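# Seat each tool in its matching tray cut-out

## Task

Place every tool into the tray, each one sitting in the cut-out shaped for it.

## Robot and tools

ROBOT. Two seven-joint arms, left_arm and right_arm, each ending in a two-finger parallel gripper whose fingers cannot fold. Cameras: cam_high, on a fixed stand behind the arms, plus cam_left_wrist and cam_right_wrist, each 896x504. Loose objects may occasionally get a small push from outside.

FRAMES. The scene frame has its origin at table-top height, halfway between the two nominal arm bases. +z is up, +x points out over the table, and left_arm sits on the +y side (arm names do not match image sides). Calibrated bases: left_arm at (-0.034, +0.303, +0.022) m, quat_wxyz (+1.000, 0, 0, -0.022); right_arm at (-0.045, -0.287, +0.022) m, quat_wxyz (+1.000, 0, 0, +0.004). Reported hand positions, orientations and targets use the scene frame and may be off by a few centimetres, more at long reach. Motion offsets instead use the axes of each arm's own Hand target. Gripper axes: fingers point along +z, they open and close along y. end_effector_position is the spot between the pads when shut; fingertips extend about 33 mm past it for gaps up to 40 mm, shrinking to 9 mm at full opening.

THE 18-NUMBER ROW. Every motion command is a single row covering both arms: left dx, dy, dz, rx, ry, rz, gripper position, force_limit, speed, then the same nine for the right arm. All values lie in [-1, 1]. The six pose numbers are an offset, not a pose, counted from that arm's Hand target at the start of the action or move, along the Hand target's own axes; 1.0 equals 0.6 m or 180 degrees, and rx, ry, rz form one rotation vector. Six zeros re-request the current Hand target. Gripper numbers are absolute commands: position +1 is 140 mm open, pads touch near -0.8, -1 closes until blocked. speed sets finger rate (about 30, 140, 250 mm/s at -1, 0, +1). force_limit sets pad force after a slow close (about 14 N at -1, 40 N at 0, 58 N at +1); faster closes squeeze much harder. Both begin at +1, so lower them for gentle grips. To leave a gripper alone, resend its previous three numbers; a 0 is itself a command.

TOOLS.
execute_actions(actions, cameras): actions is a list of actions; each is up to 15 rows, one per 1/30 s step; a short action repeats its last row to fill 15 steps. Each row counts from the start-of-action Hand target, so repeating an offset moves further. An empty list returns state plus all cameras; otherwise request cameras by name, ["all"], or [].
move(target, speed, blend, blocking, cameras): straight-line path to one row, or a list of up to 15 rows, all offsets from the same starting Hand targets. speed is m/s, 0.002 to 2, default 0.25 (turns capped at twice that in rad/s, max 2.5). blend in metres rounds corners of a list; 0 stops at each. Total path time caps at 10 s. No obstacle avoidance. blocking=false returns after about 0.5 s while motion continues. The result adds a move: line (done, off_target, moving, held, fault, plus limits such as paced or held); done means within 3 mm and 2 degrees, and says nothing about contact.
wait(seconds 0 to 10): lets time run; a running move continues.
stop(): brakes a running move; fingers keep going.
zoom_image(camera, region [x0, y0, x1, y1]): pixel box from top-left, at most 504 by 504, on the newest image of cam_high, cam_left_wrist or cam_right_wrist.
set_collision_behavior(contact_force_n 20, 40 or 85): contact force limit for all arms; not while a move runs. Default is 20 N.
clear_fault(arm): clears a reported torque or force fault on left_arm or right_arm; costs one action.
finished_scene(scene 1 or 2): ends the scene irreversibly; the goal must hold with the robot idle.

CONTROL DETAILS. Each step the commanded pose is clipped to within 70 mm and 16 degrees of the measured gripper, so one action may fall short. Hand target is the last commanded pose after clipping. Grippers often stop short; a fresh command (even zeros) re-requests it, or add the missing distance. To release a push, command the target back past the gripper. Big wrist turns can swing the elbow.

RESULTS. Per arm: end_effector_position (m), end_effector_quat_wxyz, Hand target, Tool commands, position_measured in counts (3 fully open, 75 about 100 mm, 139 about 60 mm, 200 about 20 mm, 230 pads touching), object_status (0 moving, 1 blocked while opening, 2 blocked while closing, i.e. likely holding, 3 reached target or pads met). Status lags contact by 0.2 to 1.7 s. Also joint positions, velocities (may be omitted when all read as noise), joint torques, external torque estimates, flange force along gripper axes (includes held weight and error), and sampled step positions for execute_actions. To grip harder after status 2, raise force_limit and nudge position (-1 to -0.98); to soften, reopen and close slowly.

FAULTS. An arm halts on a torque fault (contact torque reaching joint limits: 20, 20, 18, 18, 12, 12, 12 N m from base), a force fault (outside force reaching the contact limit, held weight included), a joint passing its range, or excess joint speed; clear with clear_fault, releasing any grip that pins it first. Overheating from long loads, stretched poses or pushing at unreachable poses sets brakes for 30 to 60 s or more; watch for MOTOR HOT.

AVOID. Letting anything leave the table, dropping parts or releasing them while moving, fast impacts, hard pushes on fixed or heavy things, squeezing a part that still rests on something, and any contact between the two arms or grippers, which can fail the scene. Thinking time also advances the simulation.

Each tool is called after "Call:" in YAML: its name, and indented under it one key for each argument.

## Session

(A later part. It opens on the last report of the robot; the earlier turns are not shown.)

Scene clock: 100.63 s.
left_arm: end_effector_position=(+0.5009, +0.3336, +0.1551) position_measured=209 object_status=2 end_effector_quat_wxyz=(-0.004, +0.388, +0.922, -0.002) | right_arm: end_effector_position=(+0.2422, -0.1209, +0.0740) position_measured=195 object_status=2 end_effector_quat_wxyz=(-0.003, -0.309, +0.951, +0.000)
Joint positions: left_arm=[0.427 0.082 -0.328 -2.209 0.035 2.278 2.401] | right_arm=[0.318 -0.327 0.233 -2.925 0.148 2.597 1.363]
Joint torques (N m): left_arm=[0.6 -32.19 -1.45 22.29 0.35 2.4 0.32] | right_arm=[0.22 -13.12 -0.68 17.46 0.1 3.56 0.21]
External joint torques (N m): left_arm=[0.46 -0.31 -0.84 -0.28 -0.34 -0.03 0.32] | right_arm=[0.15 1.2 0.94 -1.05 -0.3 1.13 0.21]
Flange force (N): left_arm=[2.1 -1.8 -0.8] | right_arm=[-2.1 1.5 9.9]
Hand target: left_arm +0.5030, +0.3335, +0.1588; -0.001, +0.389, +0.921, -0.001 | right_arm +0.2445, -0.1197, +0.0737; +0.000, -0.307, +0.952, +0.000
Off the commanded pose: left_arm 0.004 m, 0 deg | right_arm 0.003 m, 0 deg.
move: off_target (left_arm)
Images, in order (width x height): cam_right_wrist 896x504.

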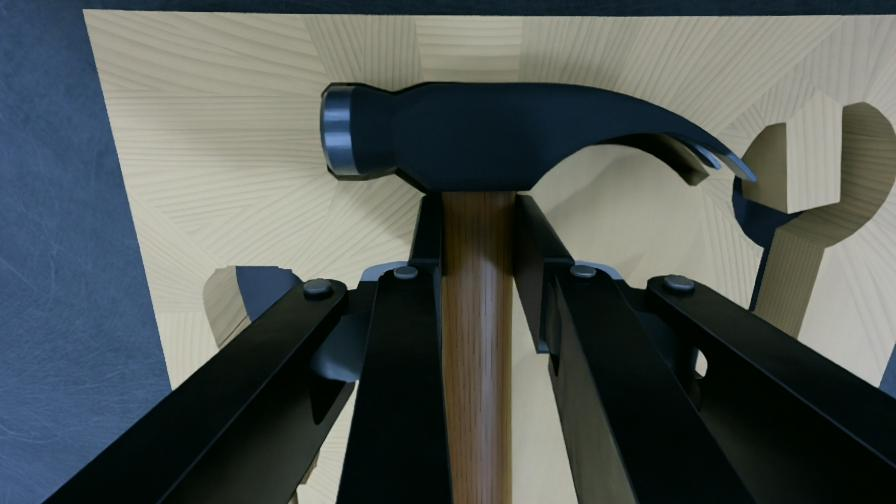

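Call:
move:
  target:
    - [0,0,0,0,0,0,-1,0,-1,0,0,-0.002,0,0,0,-1,1,-1]
    - [0,0,0,0,0,0,-1,0,-1,0,0,-0.002,0,0,0,-0.25,1,-1]
  cameras: ["cam_right_wrist"]
  speed: 0.04

Call:
zoom_image:
  camera: "cam_right_wrist"
  region: [280, 60, 780, 340]

Scene clock: 102.70 s.
left_arm: end_effector_position=(+0.5009, +0.3336, +0.1551) position_measured=209 object_status=2 end_effector_quat_wxyz=(-0.004, +0.388, +0.922, -0.002) | right_arm: end_effector_position=(+0.2428, -0.1202, +0.0742) position_measured=160 object_status=0 end_effector_quat_wxyz=(-0.002, -0.309, +0.951, +0.000)
Joint positions: left_arm=[0.427 0.082 -0.328 -2.209 0.035 2.278 2.401] | right_arm=[0.317 -0.327 0.236 -2.925 0.148 2.599 1.363]
Joint torques (N m): left_arm=[0.62 -32.1 -1.4 22.28 0.36 2.39 0.31] | right_arm=[-0.21 -15.22 -1.17 17.83 0.46 2.49 0.2]
External joint torques (N m): left_arm=[0.45 -0.2 -0.82 -0.3 -0.32 -0.04 0.31] | right_arm=[-0.26 -1.02 0.47 -0.58 0.05 0.07 0.2]
Flange force (N): left_arm=[1.9 -1.5 -0.6] | right_arm=[4.5 1.4 -2.8]
Hand target: left_arm +0.5030, +0.3335, +0.1588; -0.001, +0.389, +0.921, -0.001 | right_arm +0.2445, -0.1197, +0.0749; +0.000, -0.307, +0.952, +0.000
Off the commanded pose: left_arm 0.004 m, 0 deg | right_arm 0.002 m, 0 deg.
move: off_target (left_arm)
Images, in order (width x height): cam_right_wrist 896x504.

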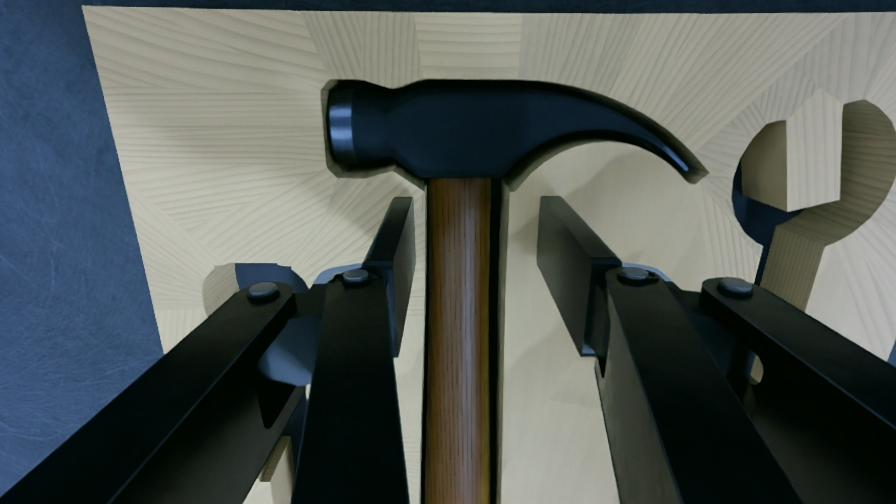

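Scaled by 1.008 from the camera's 896x504 image, which has a finer 1280x720 frame.

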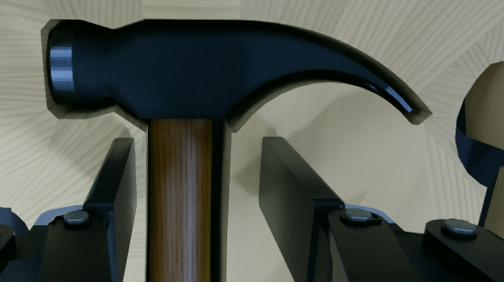

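Call:
move:
  target:
    - [0,0,-0.067,0,0,0,-1,0,-1,0,0,-0.2,0,0,0,-0.25,1,-1]
    - [-0.0555,-0.5457,-0.067,0,0,-0.453,-1,0,-1,0.317,-0.635,-0.125,0,0,0.264,-0.25,1,-1]
  cameras: ["all"]
  speed: [0.2,0.25]

Scene clock: 110.47 s.
left_arm: end_effector_position=(+0.2903, +0.0828, +0.1975) position_measured=209 object_status=2 end_effector_quat_wxyz=(-0.003, -0.304, +0.953, +0.002) | right_arm: end_effector_position=(+0.3115, -0.5398, +0.1496) position_measured=160 object_status=3 end_effector_quat_wxyz=(-0.001, +0.104, +0.995, +0.000)
Joint positions: left_arm=[0.449 -0.707 -0.946 -2.583 -0.628 2.023 0.858] | right_arm=[-0.268 -0.207 -0.359 -2.549 -0.104 2.351 1.24]
Joint velocities: left_arm=[0.001 -0.001 0 -0.001 -0.001 -0.001 -0.005] | right_arm=[within noise]
Joint torques (N m): left_arm=[0.83 -1.93 11.9 19.95 0.29 2.43 -0.17] | right_arm=[0.98 -21.56 1.57 20.93 0.93 2.48 -0.08]
External joint torques (N m): left_arm=[0.83 -1.24 -1.26 -0.05 -0.4 -0.04 -0.17] | right_arm=[0.92 -0.39 -0.24 -0.63 0.38 0.05 -0.08]
Flange force (N): left_arm=[1.2 -1.6 1.5] | right_arm=[1.6 1.3 0.5]
Hand target: left_arm +0.2916, +0.0814, +0.1996; -0.001, -0.307, +0.952, +0.000 | right_arm +0.3131, -0.5400, +0.1498; +0.000, +0.102, +0.995, +0.000
Off the commanded pose: left_arm 0.003 m, 1 deg | right_arm 0.002 m, 0 deg.
move: done

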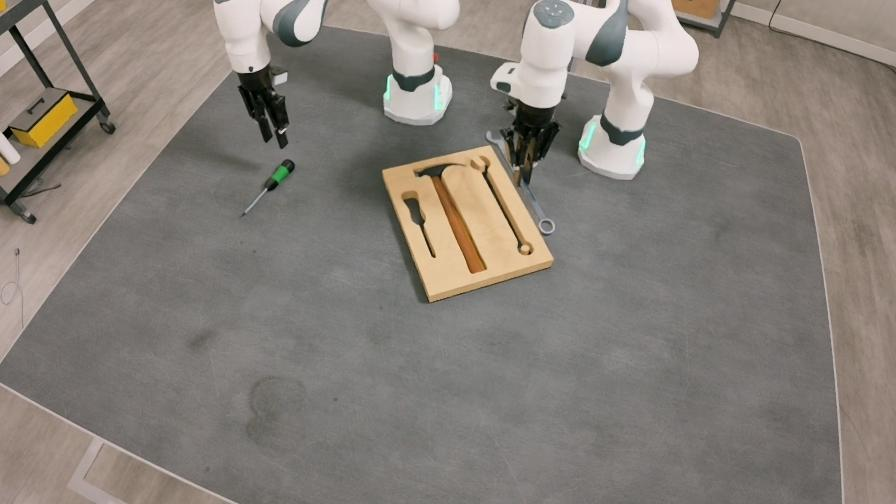

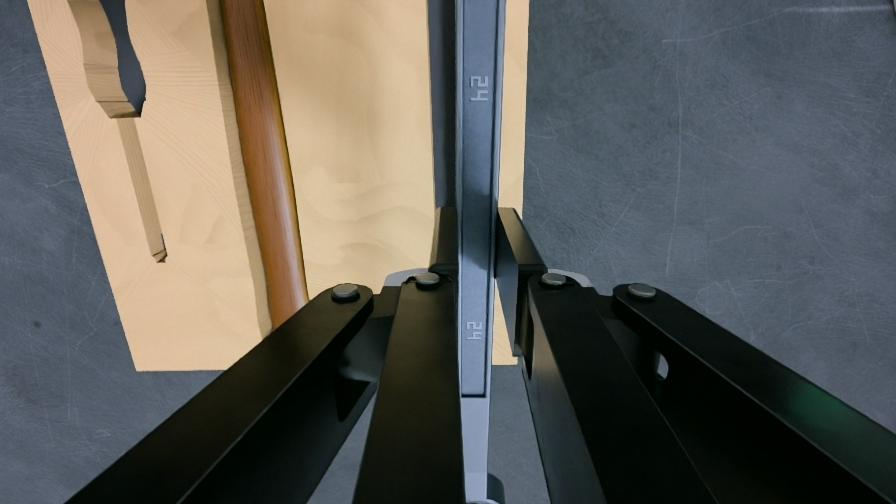

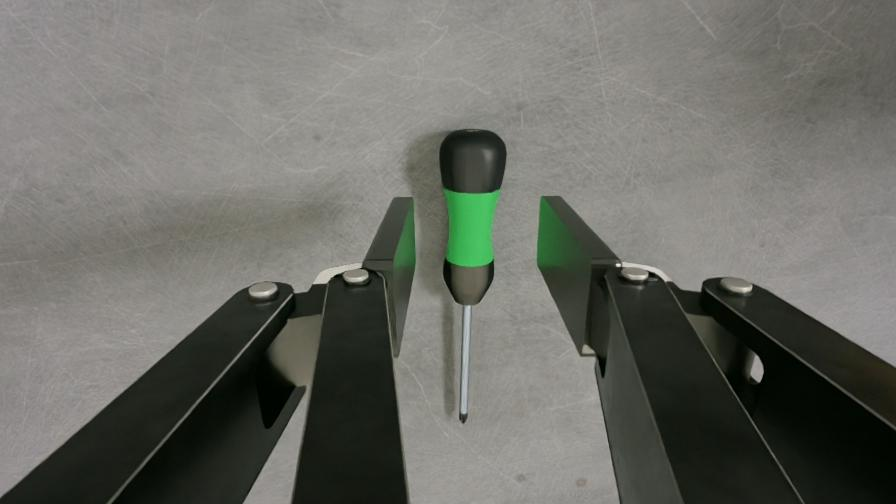

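Call:
move:
  target:
    - [-0.267,0.05,0,0,0,-0.006,-1,0,-1,-0.032,0.007,0.1,0,0,0.006,-0.25,1,-1]
    - [-0.267,0.05,0,0,0,-0.006,-1,0,-1,-0.032,0.007,0.177,0,0,0.006,-0.25,1,-1]
  cameras: ["all"]
  speed: [0.2,0.1]

Scene clock: 115.43 s.
left_arm: end_effector_position=(+0.4014, +0.1991, +0.1979) position_measured=209 object_status=2 end_effector_quat_wxyz=(-0.004, -0.319, +0.948, +0.000) | right_arm: end_effector_position=(+0.3322, -0.5391, +0.0439) position_measured=160 object_status=3 end_effector_quat_wxyz=(-0.001, +0.113, +0.994, +0.000)
Joint positions: left_arm=[0.788 -0.405 -0.938 -2.44 -0.393 2.147 0.993] | right_arm=[-0.244 0.102 -0.343 -2.554 0.071 2.648 1.158]
Joint velocities: left_arm=[within noise] | right_arm=[0 0 -0.001 0 0 0 -0.008]
Joint torques (N m): left_arm=[0.88 -7.8 7.65 21.99 0.83 2.95 0.32] | right_arm=[-0.2 -28.04 -0.23 16.75 0.74 2.49 -0.03]
External joint torques (N m): left_arm=[0.81 0.23 -1.15 0.03 0.18 0.49 0.32] | right_arm=[-0.33 -0.42 0.51 -0.91 0.38 0.06 -0.03]
Flange force (N): left_arm=[-4.3 -4.3 4.1] | right_arm=[3.0 1.0 0.3]
Hand target: left_arm +0.4041, +0.1993, +0.1993; -0.001, -0.316, +0.949, +0.000 | right_arm +0.3328, -0.5397, +0.0437; +0.000, +0.111, +0.994, +0.000
Off the commanded pose: left_arm 0.003 m, 1 deg | right_arm 0.001 m, 0 deg.
move: done

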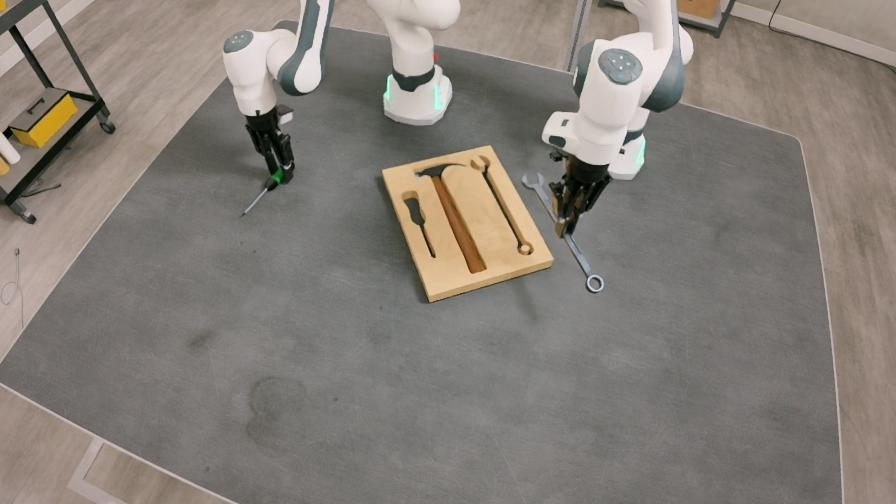

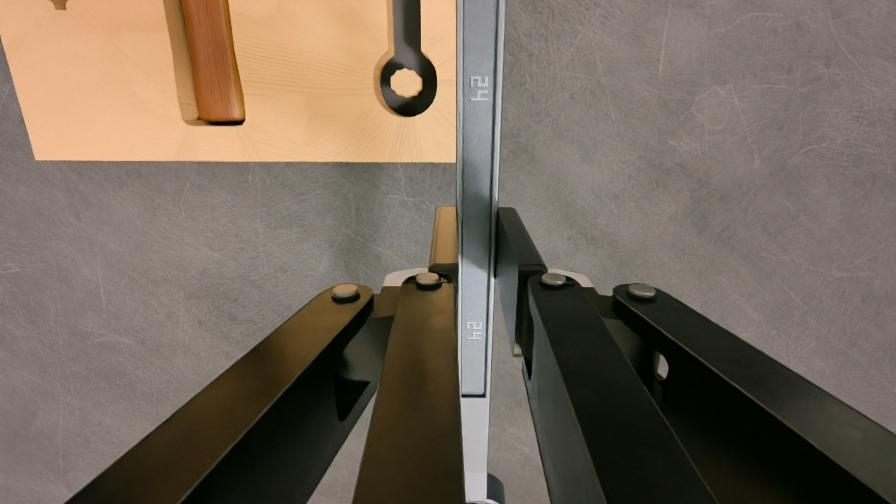

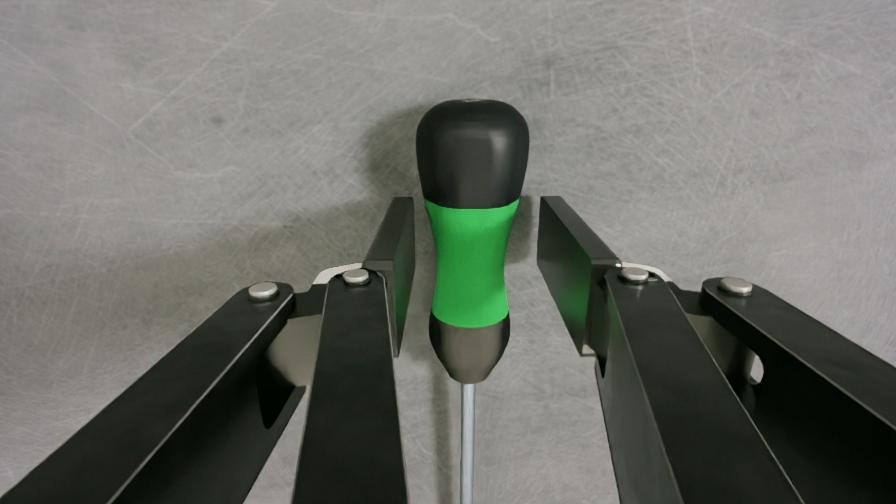

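Call:
move:
  target:
    - [0,0,0,0,0,0,-1,0,-1,0,0,0,0,0,0,-1,0,-1]
    - [0.325,-0.058,0,0,0,0,-1,0,-1,0,0,0,0,0,0,-1,0,-1]
    - [0.325,-0.058,0.11,0,0,0,-1,0,-1,0,0,-0.1,0,0,0,-1,0,-1]
  cameras: ["all"]
  speed: [0.2,0.2,0.15]

Call:
zoom_image:
  camera: "cam_high"
  region: [380, 100, 620, 320]

Scene clock: 122.73 s.
left_arm: end_effector_position=(+0.2667, +0.0567, +0.1326) position_measured=209 object_status=2 end_effector_quat_wxyz=(-0.002, -0.318, +0.948, +0.003) | right_arm: end_effector_position=(+0.3324, -0.5389, +0.1021) position_measured=186 object_status=2 end_effector_quat_wxyz=(+0.000, +0.109, +0.994, +0.001)
Joint positions: left_arm=[0.469 -0.67 -1.148 -2.659 -0.76 2.178 0.802] | right_arm=[-0.245 -0.051 -0.355 -2.535 -0.026 2.485 1.217]
Joint velocities: left_arm=[within noise] | right_arm=[0 -0.001 -0.001 0.001 0 -0.002 0.005]
Joint torques (N m): left_arm=[0.63 1.42 12.24 17.43 0.33 2.96 0.27] | right_arm=[0.34 -26.91 0.65 19.45 0.2 2.27 0.34]
External joint torques (N m): left_arm=[0.56 0.01 -1.29 -0.03 -0.3 0.48 0.26] | right_arm=[0.28 -2 0.15 -0.63 -0.27 -0.17 0.34]
Flange force (N): left_arm=[-2.0 -5.2 6.6] | right_arm=[7.4 4.1 -5.5]
Hand target: left_arm +0.2687, +0.0545, +0.1336; -0.001, -0.316, +0.949, +0.000 | right_arm +0.3328, -0.5397, +0.1037; +0.000, +0.111, +0.994, +0.000
Off the commanded pose: left_arm 0.003 m, 0 deg | right_arm 0.002 m, 0 deg.
move: done

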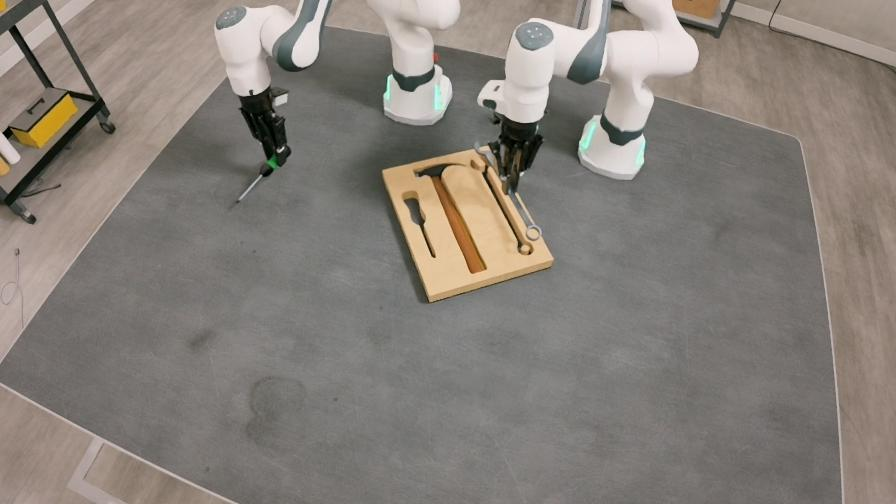

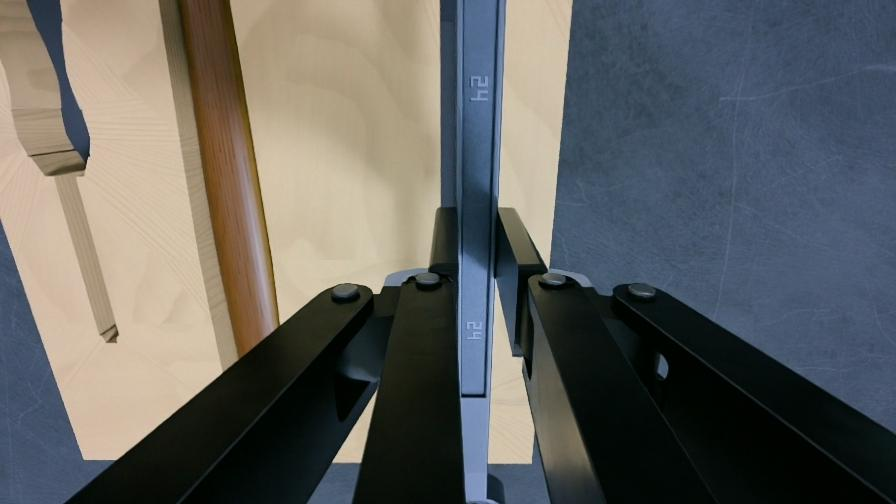

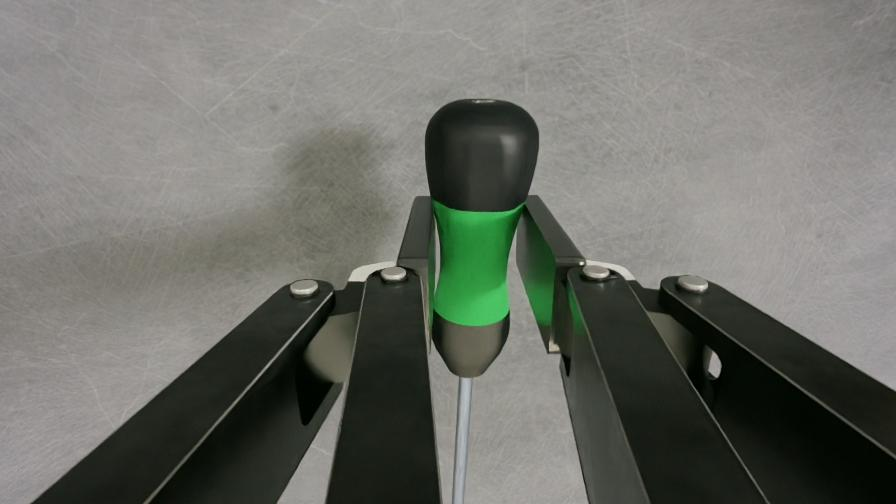

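Scaled by 2.100 from the camera's 896x504 image, which has a finer 1280x720 frame.

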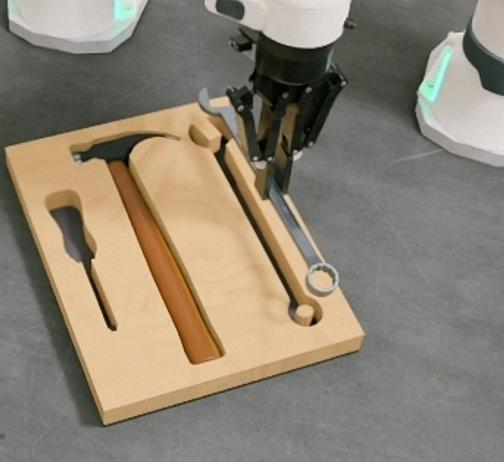

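Call:
move:
  target: [0,-0.008,0.063,0,0,0,-1,0,-1,0,0,-0.05,0,0,0,-1,0,-1]
  cameras: ["all"]
  speed: 0.1

Call:
zoom_image:
  camera: "cam_high"
  region: [420, 110, 580, 270]

Call:
zoom_image:
  camera: "cam_left_wrist"
  region: [350, 0, 650, 200]

Scene clock: 124.87 s.
left_arm: end_effector_position=(+0.2695, +0.0528, +0.0949) position_measured=209 object_status=2 end_effector_quat_wxyz=(-0.002, -0.317, +0.948, +0.003) | right_arm: end_effector_position=(+0.3321, -0.5387, +0.1318) position_measured=186 object_status=2 end_effector_quat_wxyz=(+0.000, +0.109, +0.994, +0.002)
Joint positions: left_arm=[0.567 -0.582 -1.296 -2.671 -0.797 2.308 0.809] | right_arm=[-0.247 -0.119 -0.353 -2.514 -0.057 2.399 1.241]
Joint velocities: left_arm=[-0.001 0.001 -0.001 0 -0.001 0.005 0.001] | right_arm=[0.002 0 -0.001 0.002 0 -0.003 0.004]
Joint torques (N m): left_arm=[0.75 2.5 11.24 16.19 0.27 2.92 0.3] | right_arm=[0.2 -25.56 1.42 20.57 0.25 2.18 0.31]
External joint torques (N m): left_arm=[0.72 0.27 -1.4 -0.15 -0.29 0.43 0.3] | right_arm=[0.17 -1.99 0.37 -0.47 -0.27 -0.24 0.31]
Flange force (N): left_arm=[-3.3 -7.0 10.1] | right_arm=[7.2 4.0 -5.0]
Hand target: left_arm +0.2716, +0.0506, +0.0958; -0.001, -0.316, +0.949, +0.000 | right_arm +0.3327, -0.5397, +0.1337; +0.000, +0.111, +0.994, +0.000
Off the commanded pose: left_arm 0.003 m, 0 deg | right_arm 0.002 m, 0 deg.
move: done

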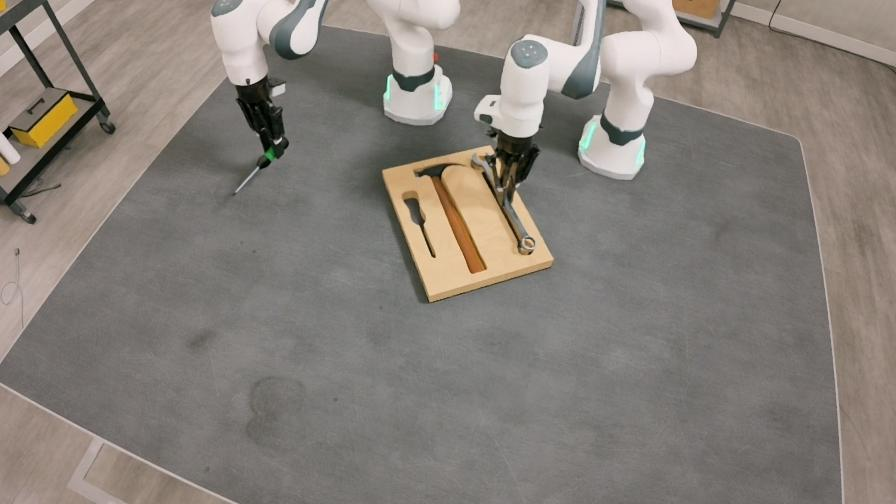

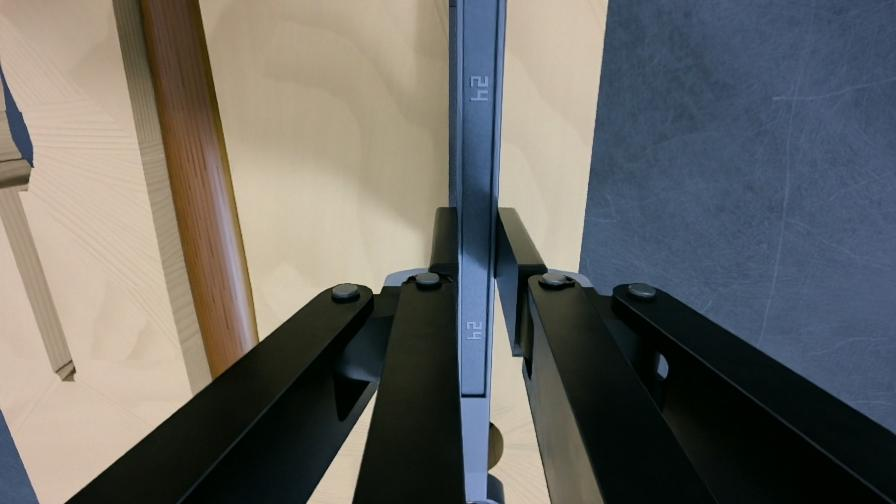

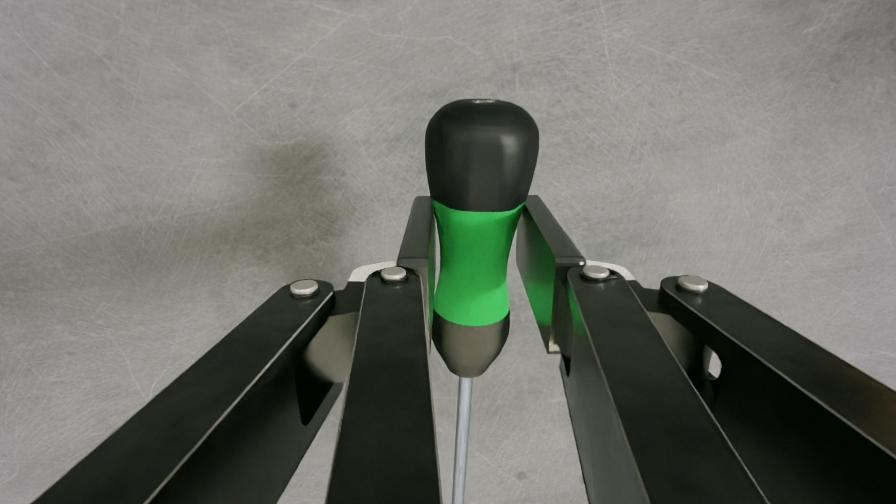

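Scaled by 3.150 from the camera's 896x504 image, which has a finer 1280x720 frame.

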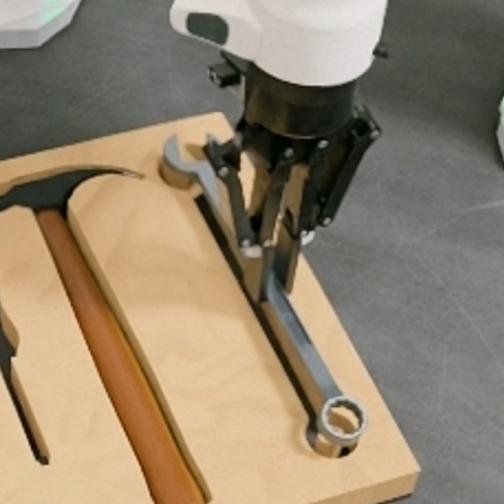

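Scaled by 1.680 from the camera's 896x504 image, which has a finer 1280x720 frame.

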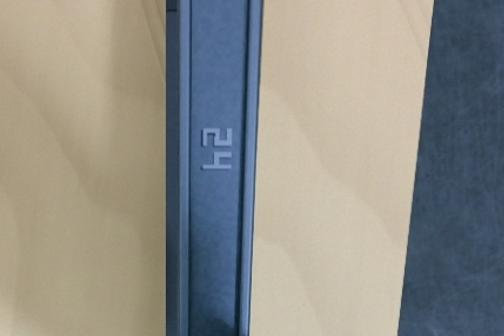

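Call:
move:
  target: [0,-0.0035,0.015,0,0,0,-1,0,-1,0,0,0,0,0,0,-1,0,-1]
  cameras: ["cam_high","cam_left_wrist"]
  speed: 0.05

Call:
zoom_image:
  camera: "cam_high"
  region: [460, 140, 560, 260]

Call:
zoom_image:
  camera: "cam_left_wrist"
  region: [400, 330, 600, 504]

Scene clock: 126.73 s.
left_arm: end_effector_position=(+0.2708, +0.0512, +0.0859) position_measured=209 object_status=2 end_effector_quat_wxyz=(-0.002, -0.317, +0.949, +0.003) | right_arm: end_effector_position=(+0.3320, -0.5386, +0.1318) position_measured=186 object_status=2 end_effector_quat_wxyz=(-0.001, +0.110, +0.994, +0.002)
Joint positions: left_arm=[0.602 -0.557 -1.341 -2.669 -0.801 2.342 0.809] | right_arm=[-0.247 -0.119 -0.353 -2.514 -0.057 2.398 1.242]
Joint velocities: left_arm=[0 0 -0.002 0.001 0 0.005 -0.001] | right_arm=[within noise]
Joint torques (N m): left_arm=[0.73 2.73 11.08 15.92 0.15 3.02 0.28] | right_arm=[0.28 -25.59 1.38 20.58 0.27 2.18 0.26]
External joint torques (N m): left_arm=[0.77 0.05 -1.19 -0.11 -0.4 0.55 0.28] | right_arm=[0.19 -1.96 0.26 -0.53 -0.26 -0.25 0.26]
Flange force (N): left_arm=[-3.2 -6.6 10.2] | right_arm=[7.2 3.8 -4.8]
Hand target: left_arm +0.2728, +0.0489, +0.0868; -0.001, -0.316, +0.949, +0.000 | right_arm +0.3327, -0.5397, +0.1337; +0.000, +0.111, +0.994, +0.000
Off the commanded pose: left_arm 0.003 m, 0 deg | right_arm 0.002 m, 0 deg.
move: done
Images, in order (width x height): cam_high 896x504, cam_left_wrist 896x504.

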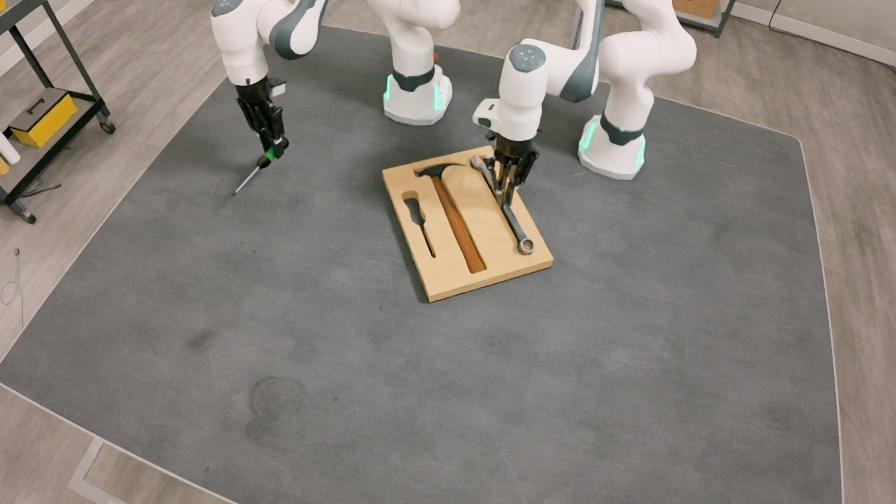

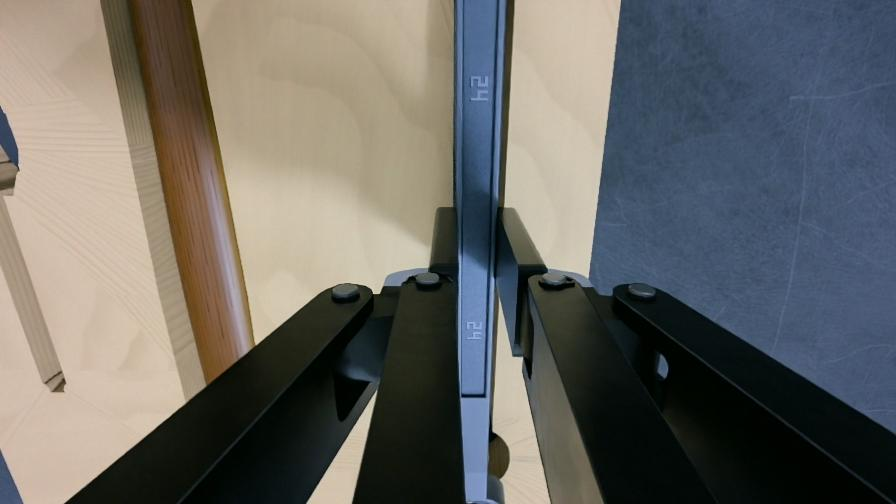

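Scaled by 4.200 from the camera's 896x504 image, which has a finer 1280x720 frame.

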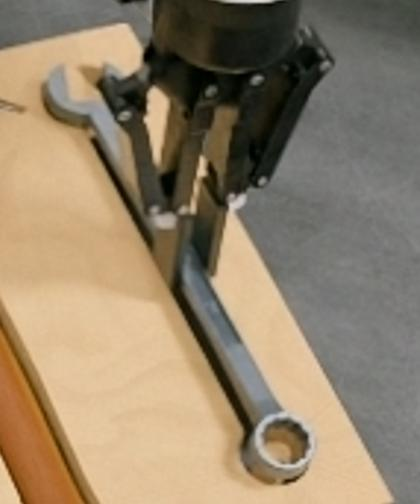

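Scaled by 2.520 from the camera's 896x504 image, which has a finer 1280x720 frame.

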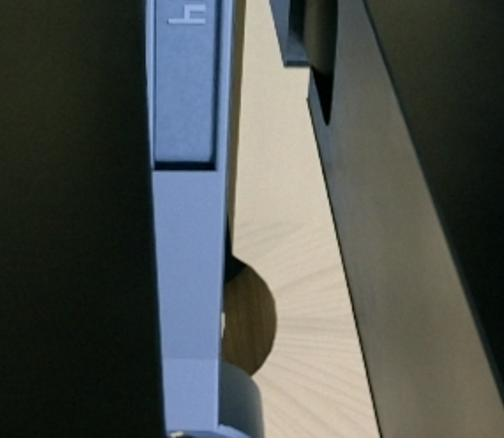

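Call:
move:
  target:
    - [0.005,0.005,0,0,0,0,-1,0,-1,0,0,0,0,0,0,-1,0,-1]
    - [0.005,0.005,0.012,0,0,0,-1,0,-1,0,0,0,0,0,0,-1,0,-1]
  cameras: ["cam_high","cam_left_wrist"]
  speed: 0.04

Call:
zoom_image:
  camera: "cam_high"
  region: [460, 140, 560, 260]

Call:
zoom_image:
  camera: "cam_left_wrist"
  region: [400, 330, 600, 504]

Scene clock: 130.40 s.
left_arm: end_effector_position=(+0.2671, +0.0509, +0.0793) position_measured=209 object_status=2 end_effector_quat_wxyz=(-0.002, -0.316, +0.949, +0.003) | right_arm: end_effector_position=(+0.3320, -0.5386, +0.1318) position_measured=186 object_status=2 end_effector_quat_wxyz=(-0.001, +0.110, +0.994, +0.002)
Joint positions: left_arm=[0.603 -0.545 -1.36 -2.681 -0.811 2.367 0.809] | right_arm=[-0.247 -0.119 -0.353 -2.514 -0.057 2.398 1.242]
Joint velocities: left_arm=[0 0 0 -0.001 -0.001 0.004 0] | right_arm=[within noise]
Joint torques (N m): left_arm=[0.71 2.89 10.54 15.19 0.15 3.02 0.25] | right_arm=[0.19 -25.6 1.36 20.56 0.26 2.18 0.28]
External joint torques (N m): left_arm=[0.75 0.1 -1.44 -0.52 -0.38 0.55 0.25] | right_arm=[0.13 -1.99 0.27 -0.49 -0.26 -0.24 0.28]
Flange force (N): left_arm=[-3.2 -6.5 12.2] | right_arm=[7.3 3.7 -4.9]
Hand target: left_arm +0.2686, +0.0495, +0.0796; -0.001, -0.316, +0.949, +0.000 | right_arm +0.3327, -0.5397, +0.1337; +0.000, +0.111, +0.994, +0.000
Off the commanded pose: left_arm 0.002 m, 0 deg | right_arm 0.002 m, 0 deg.
move: done
Images, in order (width x height): cam_high 896x504, cam_left_wrist 896x504.

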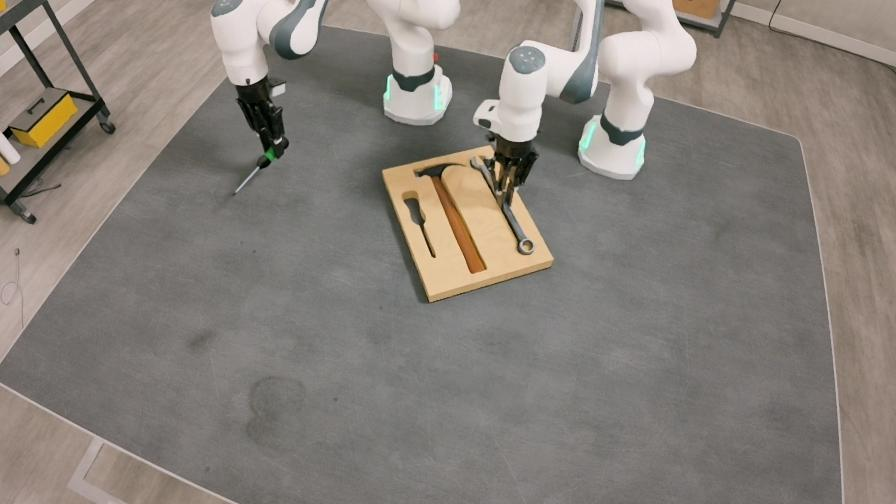

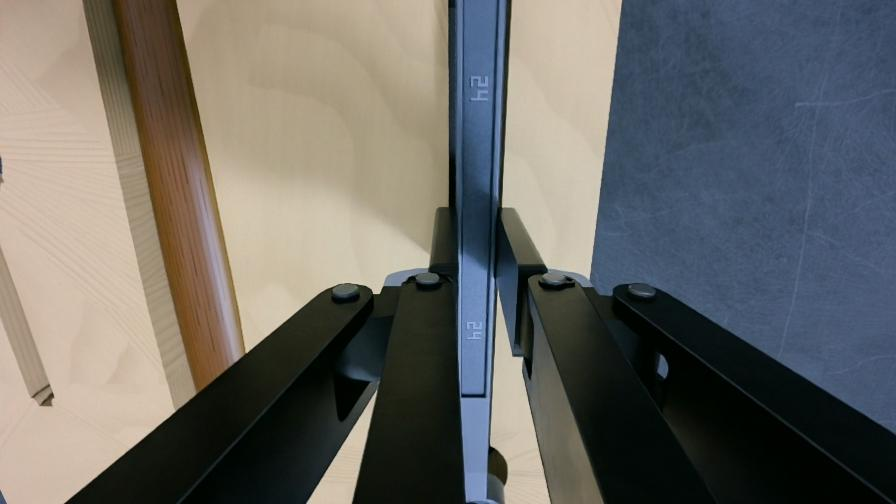

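Scaled by 4.200 from the camera's 896x504 image, which has a finer 1280x720 frame.

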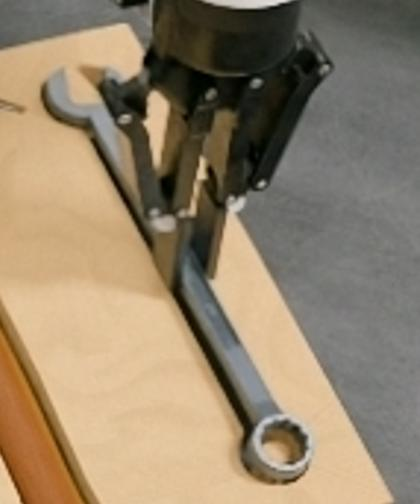

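Scaled by 2.520 from the camera's 896x504 image, which has a finer 1280x720 frame.

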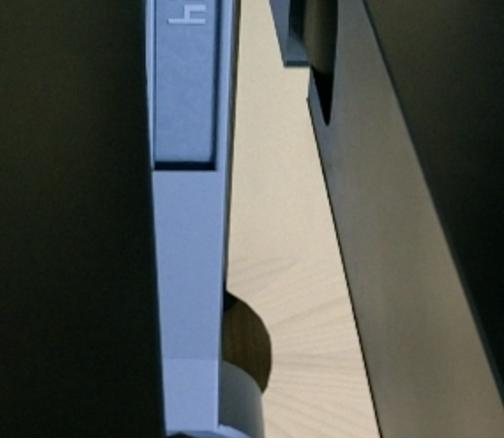

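Call:
move:
  target:
    - [0.0035,0.001,0,0,0,0,-1,0,-1,0,0,0,0,0,0,-1,0,-1]
    - [0.0035,0.001,0.012,0,0,0,-1,0,-1,0,0,0,0,0,0,-1,0,-1]
  cameras: ["cam_high","cam_left_wrist"]
  speed: 0.04

Call:
zoom_image:
  camera: "cam_high"
  region: [460, 140, 560, 260]

Call:
zoom_image:
  camera: "cam_left_wrist"
  region: [400, 330, 600, 504]

Scene clock: 132.80 s.
left_arm: end_effector_position=(+0.2648, +0.0496, +0.0722) position_measured=209 object_status=2 end_effector_quat_wxyz=(-0.002, -0.316, +0.949, +0.002) | right_arm: end_effector_position=(+0.3320, -0.5386, +0.1318) position_measured=186 object_status=2 end_effector_quat_wxyz=(-0.001, +0.110, +0.994, +0.002)
Joint positions: left_arm=[0.621 -0.531 -1.392 -2.686 -0.821 2.39 0.81] | right_arm=[-0.247 -0.119 -0.353 -2.514 -0.057 2.398 1.242]
Joint velocities: left_arm=[0.001 0 0.001 0.001 -0.002 0.004 0] | right_arm=[within noise]
Joint torques (N m): left_arm=[1.02 2.93 10.38 14.49 0.19 3.16 0.24] | right_arm=[0.25 -25.61 1.34 20.52 0.26 2.19 0.31]
External joint torques (N m): left_arm=[0.98 -0.21 -1.49 -1 -0.32 0.67 0.24] | right_arm=[0.18 -2.05 0.25 -0.52 -0.27 -0.24 0.31]
Flange force (N): left_arm=[-3.6 -6.3 13.9] | right_arm=[7.5 3.9 -5.0]
Hand target: left_arm +0.2665, +0.0487, +0.0724; -0.001, -0.316, +0.949, +0.000 | right_arm +0.3327, -0.5397, +0.1337; +0.000, +0.111, +0.994, +0.000
Off the commanded pose: left_arm 0.002 m, 0 deg | right_arm 0.002 m, 0 deg.
move: done
Images, in order (width x height): cam_high 896x504, cam_left_wrist 896x504.

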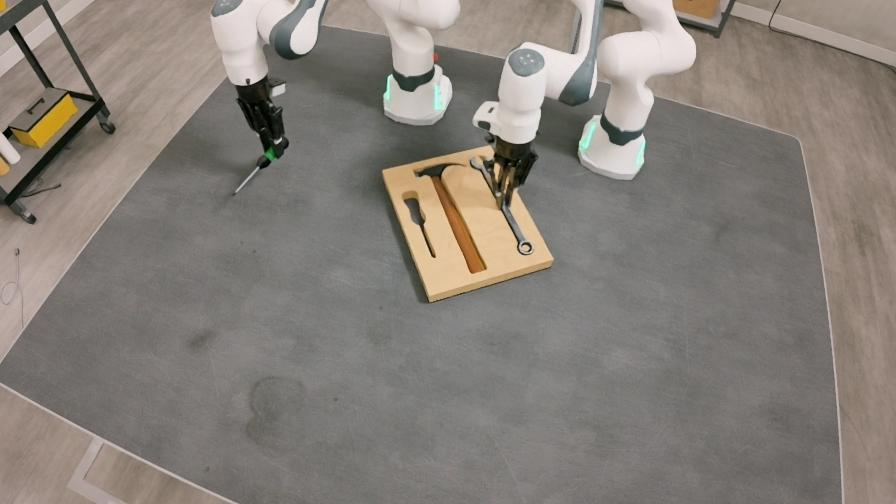

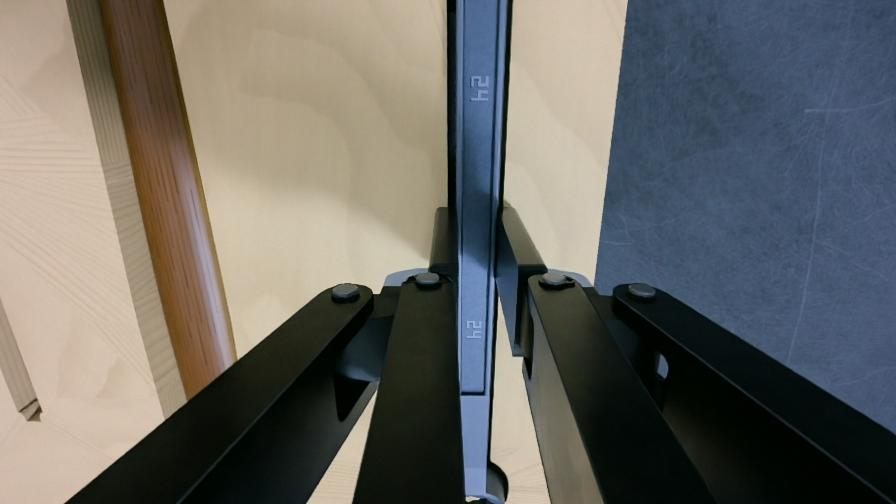

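Scaled by 4.200 from the camera's 896x504 image, which has a finer 1280x720 frame.

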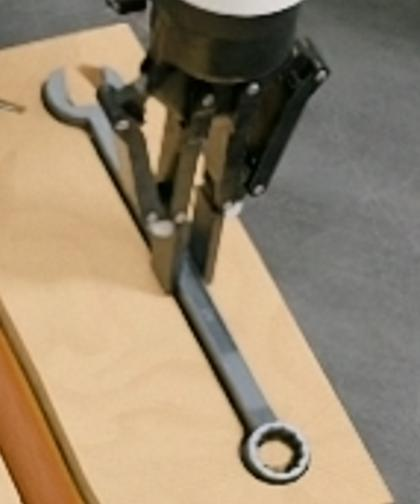

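Scaled by 2.520 from the camera's 896x504 image, which has a finer 1280x720 frame.

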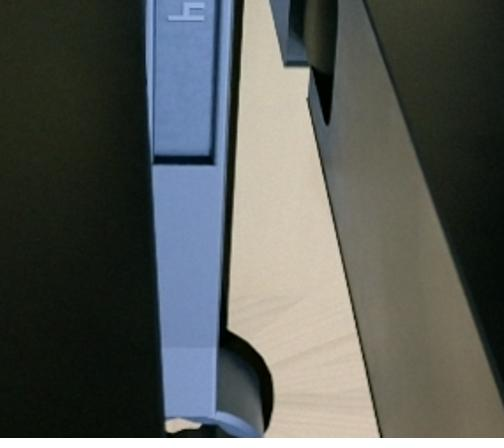

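Call:
move:
  target:
    - [0,0,-0.001,0,0,0,-1,0,-1,0,0,0,0,0,0,-1,0,-1]
    - [0,0,-0.001,0,0,0,-0.35,0,-1,0,0,0,0,0,0,-1,0,-1]
    - [0,0,-0.2,0,0,0,-0.35,0,-1,0,0,0,0,0,0,-1,0,-1]
  cameras: ["cam_high","cam_left_wrist"]
  speed: 0.1

Call:
zoom_image:
  camera: "cam_high"
  region: [380, 120, 580, 310]

Scene clock: 137.03 s.
left_arm: end_effector_position=(+0.2669, +0.0482, +0.1916) position_measured=173 object_status=3 end_effector_quat_wxyz=(-0.002, -0.314, +0.949, -0.002) | right_arm: end_effector_position=(+0.3320, -0.5386, +0.1318) position_measured=186 object_status=2 end_effector_quat_wxyz=(-0.001, +0.110, +0.994, +0.002)
Joint positions: left_arm=[0.397 -0.743 -0.998 -2.586 -0.688 2.016 0.772] | right_arm=[-0.247 -0.119 -0.353 -2.514 -0.057 2.398 1.242]
Joint velocities: left_arm=[0 -0.001 0 0 -0.001 -0.005 -0.001] | right_arm=[within noise]
Joint torques (N m): left_arm=[0.21 0.12 12.77 18.05 0.8 2.23 -0.19] | right_arm=[0.25 -25.55 1.37 20.55 0.26 2.2 0.26]
External joint torques (N m): left_arm=[0.27 -0.79 -1.43 -1.42 0.12 -0.29 -0.19] | right_arm=[0.22 -1.89 0.31 -0.56 -0.26 -0.24 0.26]
Flange force (N): left_arm=[2.0 1.5 3.1] | right_arm=[7.1 3.8 -4.6]
Hand target: left_arm +0.2667, +0.0489, +0.1924; -0.001, -0.316, +0.949, +0.000 | right_arm +0.3327, -0.5397, +0.1337; +0.000, +0.111, +0.994, +0.000
Off the commanded pose: left_arm 0.001 m, 0 deg | right_arm 0.002 m, 0 deg.
move: done
Images, in order (width x height): cam_high 896x504, cam_left_wrist 896x504.

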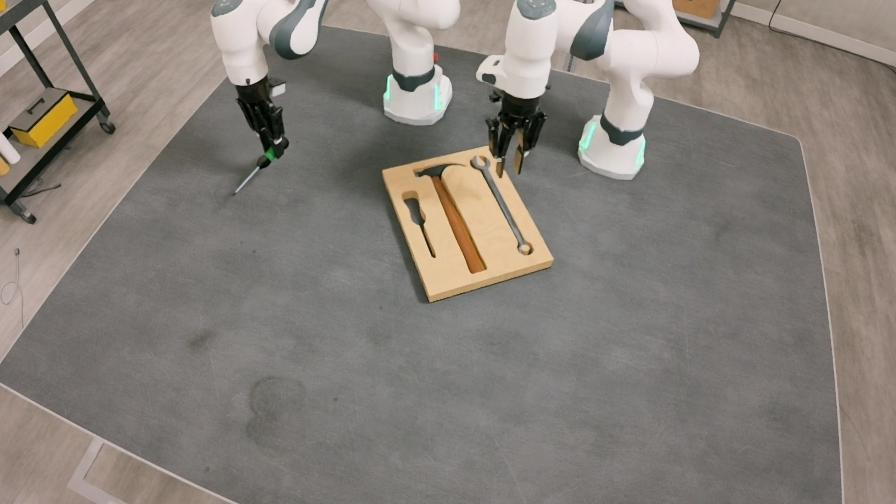

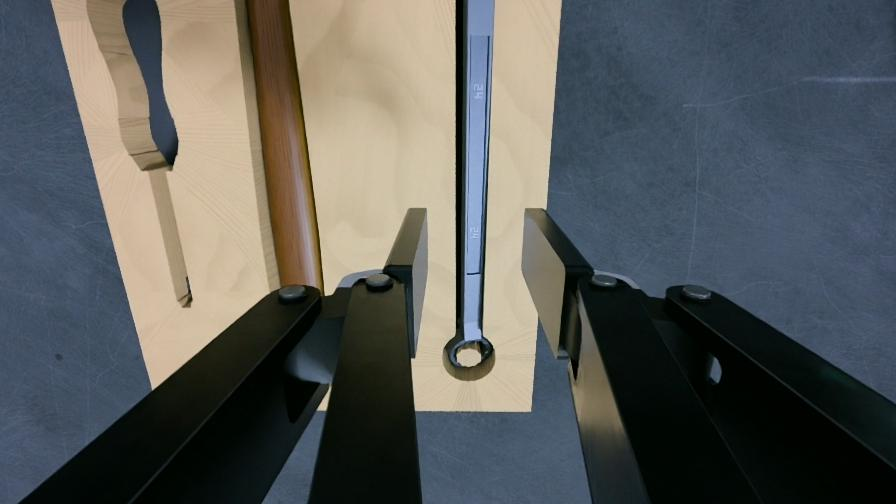

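Scaled by 2.520 from the camera's 896x504 image, which has a finer 1280x720 frame.

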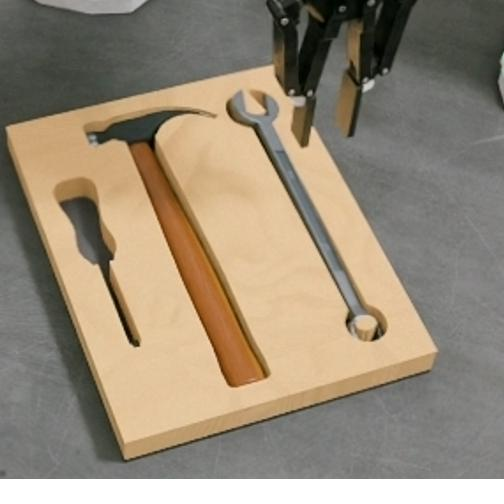

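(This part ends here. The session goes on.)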